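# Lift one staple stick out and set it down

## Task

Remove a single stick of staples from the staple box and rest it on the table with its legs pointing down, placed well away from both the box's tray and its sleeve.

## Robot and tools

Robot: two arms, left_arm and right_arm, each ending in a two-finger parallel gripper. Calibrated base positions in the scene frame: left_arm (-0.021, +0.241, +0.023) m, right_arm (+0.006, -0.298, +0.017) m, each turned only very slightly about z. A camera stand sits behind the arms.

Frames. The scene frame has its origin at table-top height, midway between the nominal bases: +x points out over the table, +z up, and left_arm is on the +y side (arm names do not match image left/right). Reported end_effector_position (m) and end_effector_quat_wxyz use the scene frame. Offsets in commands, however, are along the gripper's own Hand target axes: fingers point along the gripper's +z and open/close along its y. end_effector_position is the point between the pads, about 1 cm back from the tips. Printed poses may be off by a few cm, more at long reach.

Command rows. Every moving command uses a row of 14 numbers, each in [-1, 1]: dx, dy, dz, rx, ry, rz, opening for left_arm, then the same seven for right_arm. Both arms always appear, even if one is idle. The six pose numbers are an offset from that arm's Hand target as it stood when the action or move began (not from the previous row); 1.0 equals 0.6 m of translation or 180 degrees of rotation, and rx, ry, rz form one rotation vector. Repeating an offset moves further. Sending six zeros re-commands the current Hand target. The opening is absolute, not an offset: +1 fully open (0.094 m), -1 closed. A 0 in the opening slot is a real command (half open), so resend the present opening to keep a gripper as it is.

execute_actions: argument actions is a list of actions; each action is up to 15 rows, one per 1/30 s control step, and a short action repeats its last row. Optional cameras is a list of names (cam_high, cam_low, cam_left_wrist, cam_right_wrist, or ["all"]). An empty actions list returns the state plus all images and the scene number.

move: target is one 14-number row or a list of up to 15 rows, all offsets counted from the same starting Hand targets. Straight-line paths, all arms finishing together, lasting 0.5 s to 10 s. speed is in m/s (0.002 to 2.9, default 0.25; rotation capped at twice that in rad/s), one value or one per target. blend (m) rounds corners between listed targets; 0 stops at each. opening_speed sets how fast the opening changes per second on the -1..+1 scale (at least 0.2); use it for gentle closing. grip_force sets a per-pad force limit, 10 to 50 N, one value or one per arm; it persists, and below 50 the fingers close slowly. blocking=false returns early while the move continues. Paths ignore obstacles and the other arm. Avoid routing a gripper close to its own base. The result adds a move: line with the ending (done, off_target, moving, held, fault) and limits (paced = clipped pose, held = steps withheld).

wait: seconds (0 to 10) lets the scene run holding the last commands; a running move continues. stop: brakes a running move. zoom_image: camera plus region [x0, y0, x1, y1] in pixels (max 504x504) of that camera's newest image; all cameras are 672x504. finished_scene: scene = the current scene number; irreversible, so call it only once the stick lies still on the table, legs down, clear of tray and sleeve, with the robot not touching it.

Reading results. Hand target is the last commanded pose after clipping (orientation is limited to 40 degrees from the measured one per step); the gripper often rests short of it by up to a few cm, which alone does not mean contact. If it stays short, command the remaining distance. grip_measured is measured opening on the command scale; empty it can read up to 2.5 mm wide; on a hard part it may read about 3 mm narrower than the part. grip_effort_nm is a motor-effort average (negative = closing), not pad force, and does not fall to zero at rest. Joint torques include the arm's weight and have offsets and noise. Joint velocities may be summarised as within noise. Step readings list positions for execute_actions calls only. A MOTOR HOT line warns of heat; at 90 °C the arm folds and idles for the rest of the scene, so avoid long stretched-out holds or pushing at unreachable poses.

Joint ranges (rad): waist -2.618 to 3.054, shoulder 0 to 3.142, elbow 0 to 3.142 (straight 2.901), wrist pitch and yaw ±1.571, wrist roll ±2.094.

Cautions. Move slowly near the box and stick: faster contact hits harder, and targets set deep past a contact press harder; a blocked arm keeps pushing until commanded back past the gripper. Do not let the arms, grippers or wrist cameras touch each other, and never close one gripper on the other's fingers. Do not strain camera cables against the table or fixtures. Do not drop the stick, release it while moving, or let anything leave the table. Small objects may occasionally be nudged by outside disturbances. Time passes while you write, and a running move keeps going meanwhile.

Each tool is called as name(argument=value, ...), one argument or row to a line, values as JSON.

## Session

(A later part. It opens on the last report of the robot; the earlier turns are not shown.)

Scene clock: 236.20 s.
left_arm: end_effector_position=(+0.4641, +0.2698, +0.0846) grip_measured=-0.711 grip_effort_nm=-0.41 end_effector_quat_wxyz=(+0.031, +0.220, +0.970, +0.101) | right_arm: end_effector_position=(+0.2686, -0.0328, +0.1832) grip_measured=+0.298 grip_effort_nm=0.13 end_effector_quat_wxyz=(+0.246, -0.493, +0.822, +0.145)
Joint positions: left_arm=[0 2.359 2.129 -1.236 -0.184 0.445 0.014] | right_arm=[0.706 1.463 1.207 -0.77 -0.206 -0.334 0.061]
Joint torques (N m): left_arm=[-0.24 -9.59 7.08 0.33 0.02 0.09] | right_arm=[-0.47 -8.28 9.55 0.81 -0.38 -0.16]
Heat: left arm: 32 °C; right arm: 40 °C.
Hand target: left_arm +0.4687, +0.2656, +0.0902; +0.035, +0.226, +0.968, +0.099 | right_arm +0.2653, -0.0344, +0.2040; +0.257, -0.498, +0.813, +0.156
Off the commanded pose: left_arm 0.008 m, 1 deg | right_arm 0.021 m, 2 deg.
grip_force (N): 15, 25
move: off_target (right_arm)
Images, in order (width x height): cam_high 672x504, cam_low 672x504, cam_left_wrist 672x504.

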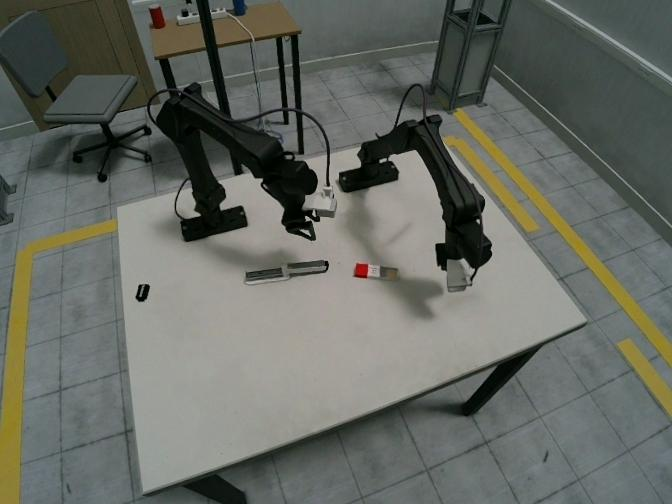

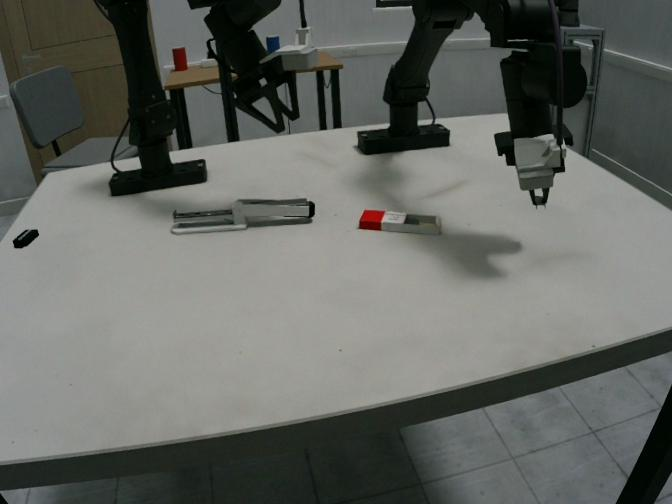

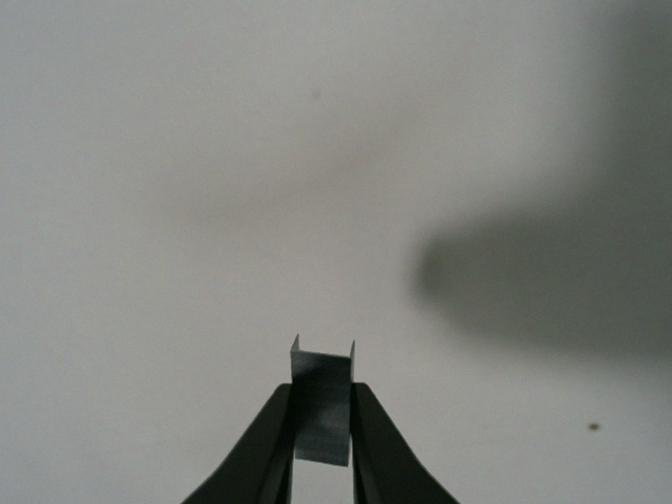

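move(
  target=[0,-0.019,0.09,0,0,0,-0.77,0,0,0,0,0,0,0.3],
  speed=0.08,
)

move(
  target=[0,-0.0035,0.016,0,0,0,-0.77,0,0,0,0,0,0,0.3],
  speed=0.03,
  cameras=["cam_low","cam_left_wrist"],
)

zoom_image(
  camera="cam_low",
  region=[480, 180, 580, 270],
)

Scene clock: 240.60 s.
left_arm: end_effector_position=(+0.4630, +0.2698, +0.0390) grip_measured=-0.711 grip_effort_nm=-0.40 end_effector_quat_wxyz=(+0.024, +0.221, +0.970, +0.099) | right_arm: end_effector_position=(+0.2686, -0.0328, +0.1832) grip_measured=+0.298 grip_effort_nm=0.13 end_effector_quat_wxyz=(+0.246, -0.493, +0.822, +0.145)
Joint positions: left_arm=[0 2.388 2 -1.094 -0.184 0.445 0.014] | right_arm=[0.706 1.463 1.207 -0.77 -0.206 -0.334 0.061]
Joint torques (N m): left_arm=[-0.44 -10.07 3.58 0.84 0 0.08] | right_arm=[-0.46 -8.29 9.54 0.81 -0.38 -0.16]
Heat: left arm: 32 °C; right arm: 40 °C.
Hand target: left_arm +0.4699, +0.2651, +0.0351; +0.035, +0.226, +0.968, +0.099 | right_arm +0.2653, -0.0344, +0.2040; +0.257, -0.498, +0.813, +0.156
Off the commanded pose: left_arm 0.009 m, 2 deg | right_arm 0.021 m, 2 deg.
grip_force (N): 15, 25
move: off_target (right_arm)

Scene clock: 241.70 s.
left_arm: end_effector_position=(+0.4643, +0.2698, +0.0318) grip_measured=-0.711 grip_effort_nm=-0.40 end_effector_quat_wxyz=(+0.027, +0.221, +0.970, +0.100) | right_arm: end_effector_position=(+0.2686, -0.0328, +0.1832) grip_measured=+0.298 grip_effort_nm=0.12 end_effector_quat_wxyz=(+0.246, -0.493, +0.822, +0.145)
Joint positions: left_arm=[0 2.392 1.978 -1.062 -0.184 0.445 0.014] | right_arm=[0.706 1.463 1.207 -0.77 -0.206 -0.334 0.061]
Joint torques (N m): left_arm=[-0.35 -9.74 3.44 0.85 0.02 0.09] | right_arm=[-0.47 -8.28 9.54 0.81 -0.38 -0.16]
Heat: left arm: 32 °C; right arm: 40 °C.
Hand target: left_arm +0.4701, +0.2650, +0.0252; +0.035, +0.226, +0.968, +0.099 | right_arm +0.2653, -0.0344, +0.2040; +0.257, -0.498, +0.813, +0.156
Off the commanded pose: left_arm 0.010 m, 1 deg | right_arm 0.021 m, 2 deg.
grip_force (N): 15, 25
move: off_target (right_arm)
Images, in order (width x height): cam_low 672x504, cam_left_wrist 672x504.

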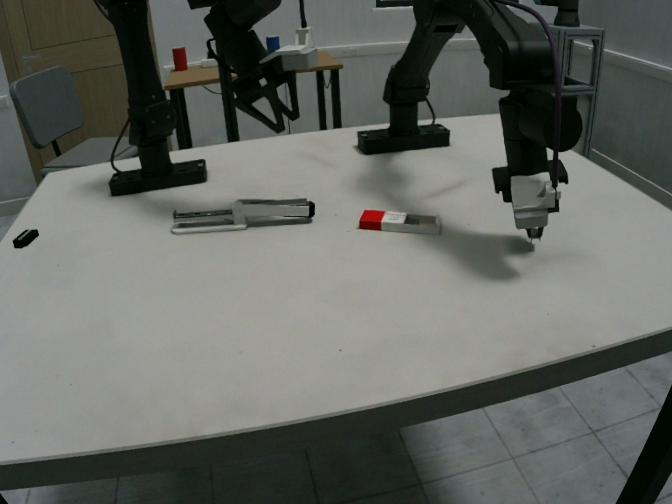

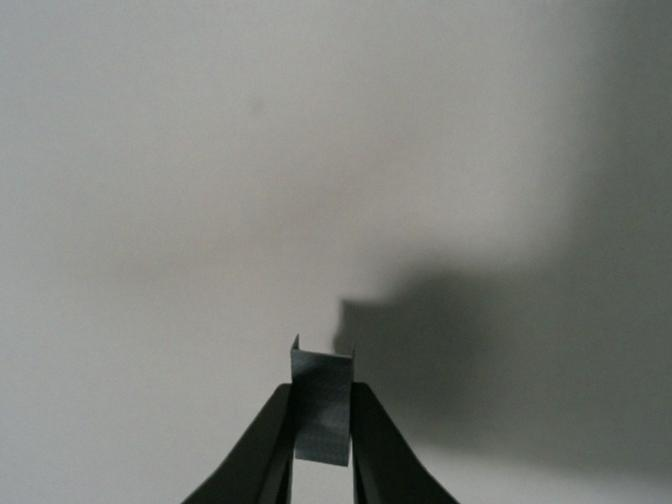

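Scaled by 5.040 from the camera's 672x504 image, which has a finer 960x720 frame.

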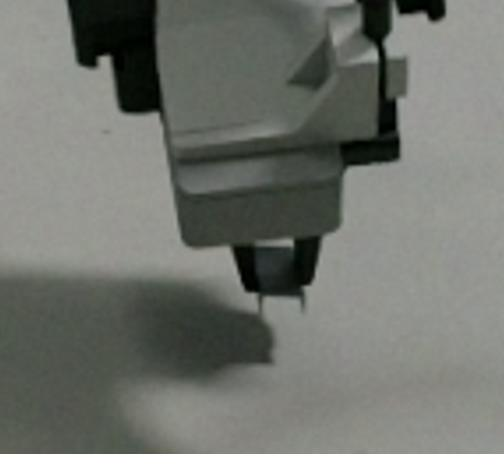

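move(
  target=[0,-0.004,0.019,0,0.01,0,-0.77,0,0,0,0,0,0,0.3],
  speed=0.03,
)

move(
  target=[0,-0.0015,0.0065,0,0,0,-0.77,0,0,0,0,0,0,0.3],
  speed=0.03,
  cameras=["cam_low","cam_left_wrist"],
)

zoom_image(
  camera="cam_low",
  region=[480, 180, 580, 270],
)

Scene clock: 246.13 s.
left_arm: end_effector_position=(+0.4599, +0.2691, +0.0147) grip_measured=-0.711 grip_effort_nm=-0.40 end_effector_quat_wxyz=(+0.009, +0.223, +0.970, +0.096) | right_arm: end_effector_position=(+0.2686, -0.0328, +0.1832) grip_measured=+0.298 grip_effort_nm=0.12 end_effector_quat_wxyz=(+0.246, -0.493, +0.822, +0.145)
Joint positions: left_arm=[-0.001 2.429 1.978 -1.062 -0.184 0.445 0.014] | right_arm=[0.706 1.463 1.207 -0.77 -0.206 -0.334 0.061]
Joint torques (N m): left_arm=[-0.85 -9.2 6 0.58 -0.1 -0.04] | right_arm=[-0.49 -8.28 9.52 0.81 -0.38 -0.17]
Heat: left arm: 32 °C; right arm: 40 °C.
Hand target: left_arm +0.4704, +0.2648, +0.0136; +0.020, +0.224, +0.969, +0.103 | right_arm +0.2653, -0.0344, +0.2040; +0.257, -0.498, +0.813, +0.156
Off the commanded pose: left_arm 0.011 m, 2 deg | right_arm 0.021 m, 2 deg.
grip_force (N): 15, 25
move: off_target (left_arm, right_arm)

Scene clock: 247.13 s.
left_arm: end_effector_position=(+0.4599, +0.2691, +0.0147) grip_measured=-0.711 grip_effort_nm=-0.41 end_effector_quat_wxyz=(+0.009, +0.223, +0.970, +0.096) | right_arm: end_effector_position=(+0.2686, -0.0328, +0.1832) grip_measured=+0.298 grip_effort_nm=0.13 end_effector_quat_wxyz=(+0.246, -0.493, +0.822, +0.145)
Joint positions: left_arm=[-0.001 2.429 1.978 -1.062 -0.184 0.445 0.014] | right_arm=[0.706 1.463 1.207 -0.77 -0.206 -0.334 0.061]
Joint torques (N m): left_arm=[-0.98 -8.94 5.33 0.71 -0.1 -0.03] | right_arm=[-0.47 -8.27 9.52 0.82 -0.37 -0.16]
Heat: left arm: 32 °C; right arm: 40 °C.
Hand target: left_arm +0.4703, +0.2648, +0.0096; +0.020, +0.224, +0.969, +0.103 | right_arm +0.2653, -0.0344, +0.2040; +0.257, -0.498, +0.813, +0.156
Off the commanded pose: left_arm 0.012 m, 2 deg | right_arm 0.021 m, 2 deg.
grip_force (N): 15, 25
move: off_target (left_arm, right_arm)
Images, in order (width x height): cam_low 672x504, cam_left_wrist 672x504.

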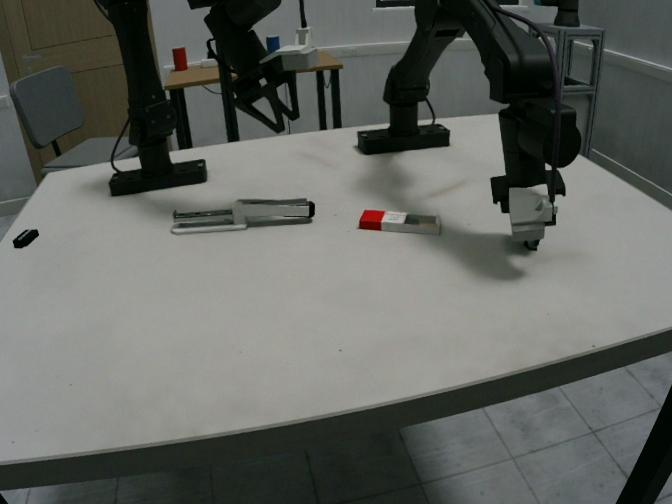

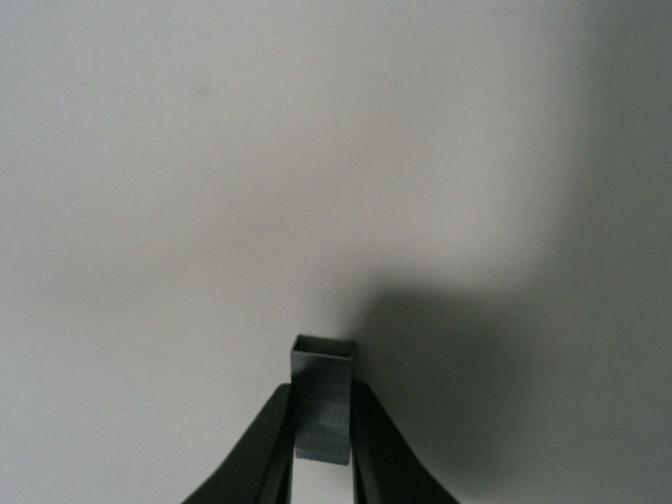

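Scaled by 5.040 from the camera's 672x504 image, which has a finer 960x720 frame.

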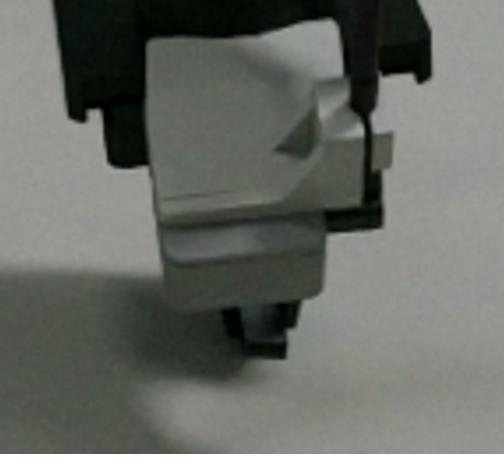

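move(
  target=[0,-0.0015,0.01,0,0,0,-0.77,0,0,0,0,0,0,0.3],
  speed=0.03,
  cameras=["cam_left_wrist"],
)

zoom_image(
  camera="cam_left_wrist",
  region=[230, 290, 430, 490],
)

Scene clock: 250.20 s.
left_arm: end_effector_position=(+0.4601, +0.2691, +0.0140) grip_measured=-0.711 grip_effort_nm=-0.41 end_effector_quat_wxyz=(+0.009, +0.223, +0.970, +0.096) | right_arm: end_effector_position=(+0.2686, -0.0328, +0.1832) grip_measured=+0.298 grip_effort_nm=0.12 end_effector_quat_wxyz=(+0.246, -0.493, +0.822, +0.145)
Joint positions: left_arm=[-0.001 2.431 1.978 -1.06 -0.184 0.445 0.014] | right_arm=[0.706 1.463 1.207 -0.77 -0.206 -0.334 0.061]
Joint torques (N m): left_arm=[-0.94 -8.64 4.26 0.9 -0.11 -0.01] | right_arm=[-0.47 -8.29 9.54 0.8 -0.37 -0.17]
Heat: left arm: 32 °C; right arm: 40 °C.
Hand target: left_arm +0.4704, +0.2651, +0.0035; +0.020, +0.224, +0.969, +0.103 | right_arm +0.2653, -0.0344, +0.2040; +0.257, -0.498, +0.813, +0.156
Off the commanded pose: left_arm 0.015 m, 2 deg | right_arm 0.021 m, 2 deg.
grip_force (N): 15, 25
move: off_target (left_arm, right_arm)
Images, in order (width x height): cam_left_wrist 672x504.

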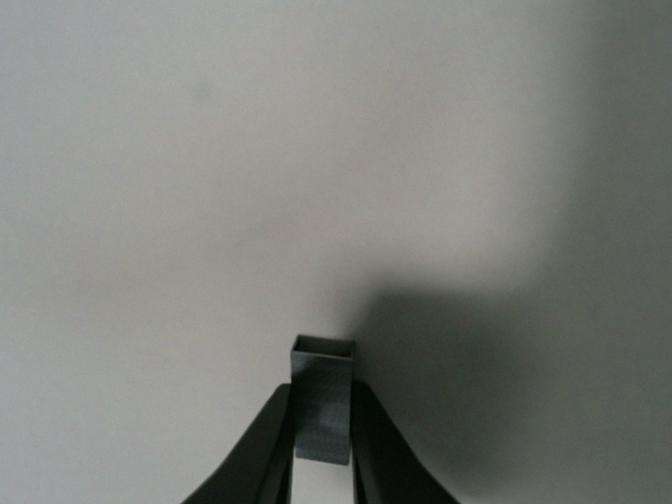

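Scaled by 2.520 from the camera's 672x504 image, which has a finer 960x720 frame.

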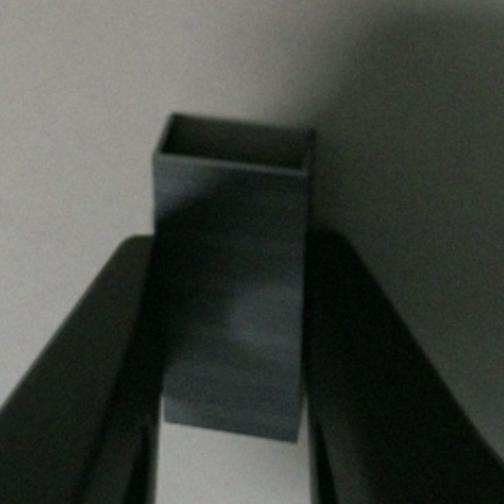

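move(
  target=[
    [0,0.001,-0.01,0,0,0,-0.77,0,0,0,0,0,0,0.3],
    [0,0.001,-0.01,0,0,0,-0.5,0,0,0,0,0,0,0.3],
  ],
  speed=0.03,
  opening_speed=0.2,
  cameras=["cam_left_wrist"],
)

move(
  target=[0,0,-0.15,0,0,0,-0.5,0,0,0,0,0,0,0.3],
  speed=0.07,
  cameras=["cam_left_wrist","cam_high","cam_low"],
)

zoom_image(
  camera="cam_low",
  region=[480, 180, 580, 270],
)

Scene clock: 256.67 s.
left_arm: end_effector_position=(+0.4617, +0.2730, +0.0153) grip_measured=-0.503 grip_effort_nm=0.11 end_effector_quat_wxyz=(+0.011, +0.221, +0.970, +0.103) | right_arm: end_effector_position=(+0.2686, -0.0328, +0.1832) grip_measured=+0.298 grip_effort_nm=0.12 end_effector_quat_wxyz=(+0.246, -0.493, +0.822, +0.145)
Joint positions: left_arm=[0.002 2.429 1.978 -1.054 -0.198 0.445 0.023] | right_arm=[0.706 1.463 1.207 -0.77 -0.206 -0.334 0.061]
Joint torques (N m): left_arm=[-1.05 -9.09 5.24 0.66 -0.07 -0.04] | right_arm=[-0.47 -8.27 9.55 0.81 -0.38 -0.16]
Heat: left arm: 31 °C; right arm: 40 °C.
Hand target: left_arm +0.4702, +0.2645, +0.0095; +0.020, +0.224, +0.969, +0.103 | right_arm +0.2653, -0.0344, +0.2040; +0.257, -0.498, +0.813, +0.156
Off the commanded pose: left_arm 0.013 m, 1 deg | right_arm 0.021 m, 2 deg.
grip_force (N): 15, 25
move: off_target (left_arm, right_arm); target 2's new opening was sent with left_arm's hand 0.012 m and 2 deg from that target
Images, in order (width x height): cam_left_wrist 672x504.

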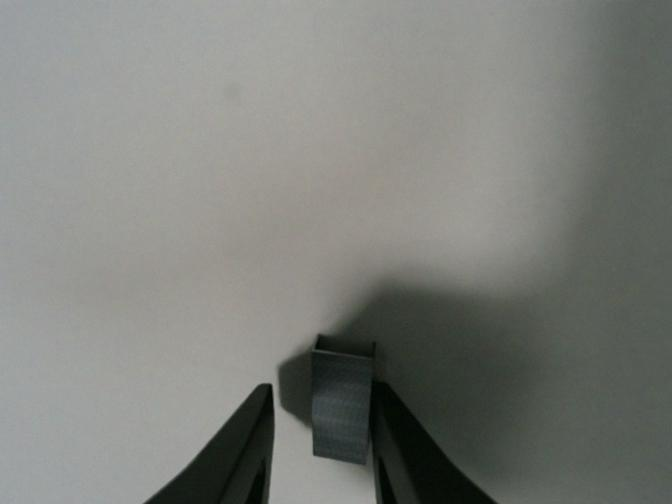

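Scene clock: 259.40 s.
left_arm: end_effector_position=(+0.4540, +0.2528, +0.0657) grip_measured=-0.502 grip_effort_nm=0.10 end_effector_quat_wxyz=(-0.014, +0.231, +0.968, +0.094) | right_arm: end_effector_position=(+0.2686, -0.0328, +0.1832) grip_measured=+0.298 grip_effort_nm=0.12 end_effector_quat_wxyz=(+0.246, -0.493, +0.822, +0.145)
Joint positions: left_arm=[-0.038 2.431 2.185 -1.318 -0.19 0.42 0.023] | right_arm=[0.706 1.463 1.207 -0.77 -0.206 -0.334 0.061]
Joint torques (N m): left_arm=[-0.62 -14.6 6.9 0.17 -0.06 -0.14] | right_arm=[-0.46 -8.28 9.54 0.81 -0.38 -0.16]
Heat: left arm: 32 °C; right arm: 40 °C.
Hand target: left_arm +0.4625, +0.2475, +0.0976; +0.020, +0.224, +0.969, +0.103 | right_arm +0.2653, -0.0344, +0.2040; +0.257, -0.498, +0.813, +0.156
Off the commanded pose: left_arm 0.033 m, 4 deg | right_arm 0.021 m, 2 deg.
grip_force (N): 15, 25
move: off_target (left_arm, right_arm)
Images, in order (width x height): cam_high 672x504, cam_low 672x504, cam_left_wrist 672x504.

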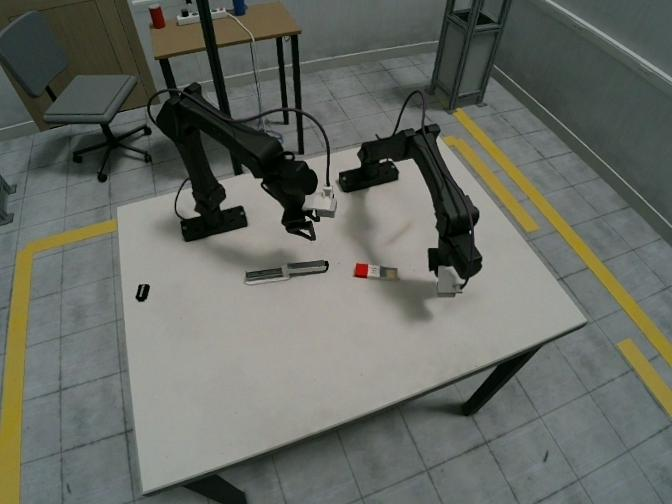

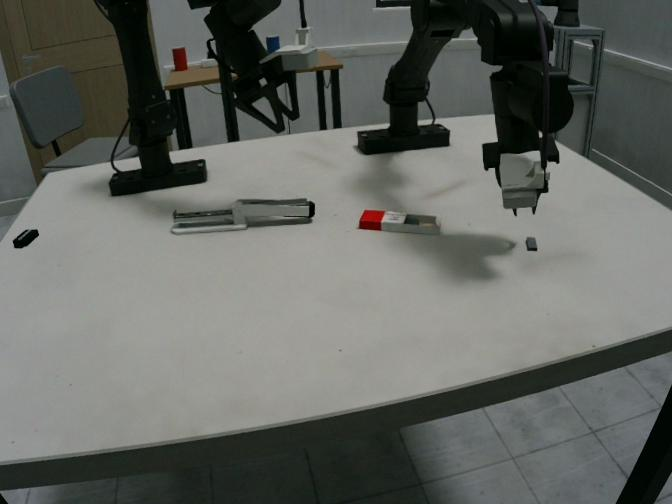

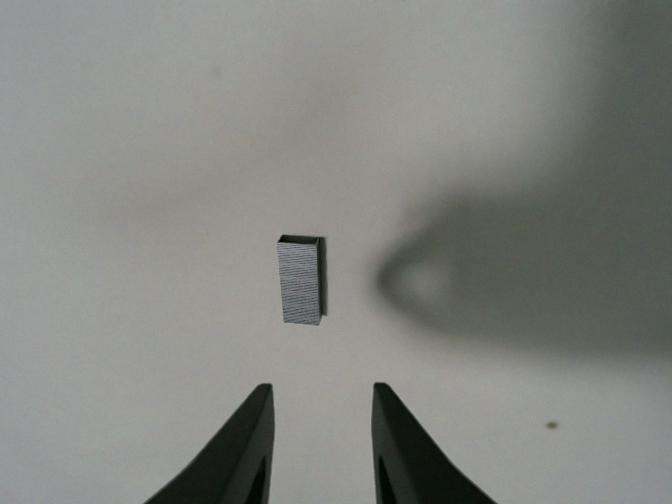

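Scaled by 5.040 from the camera's 672x504 image, which has a finer 960x720 frame.

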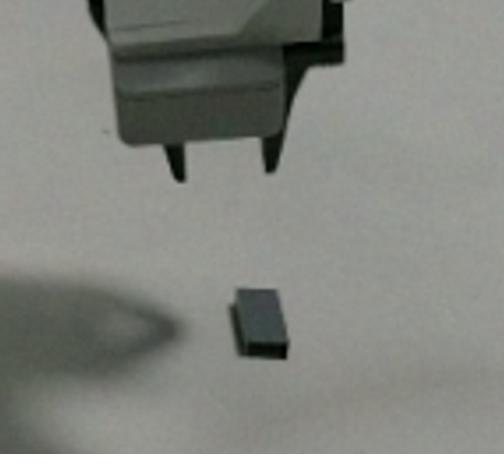

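Flat, legs down, well clear.

finished_scene(
  scene=2,
)

The scene is finished: the task was done.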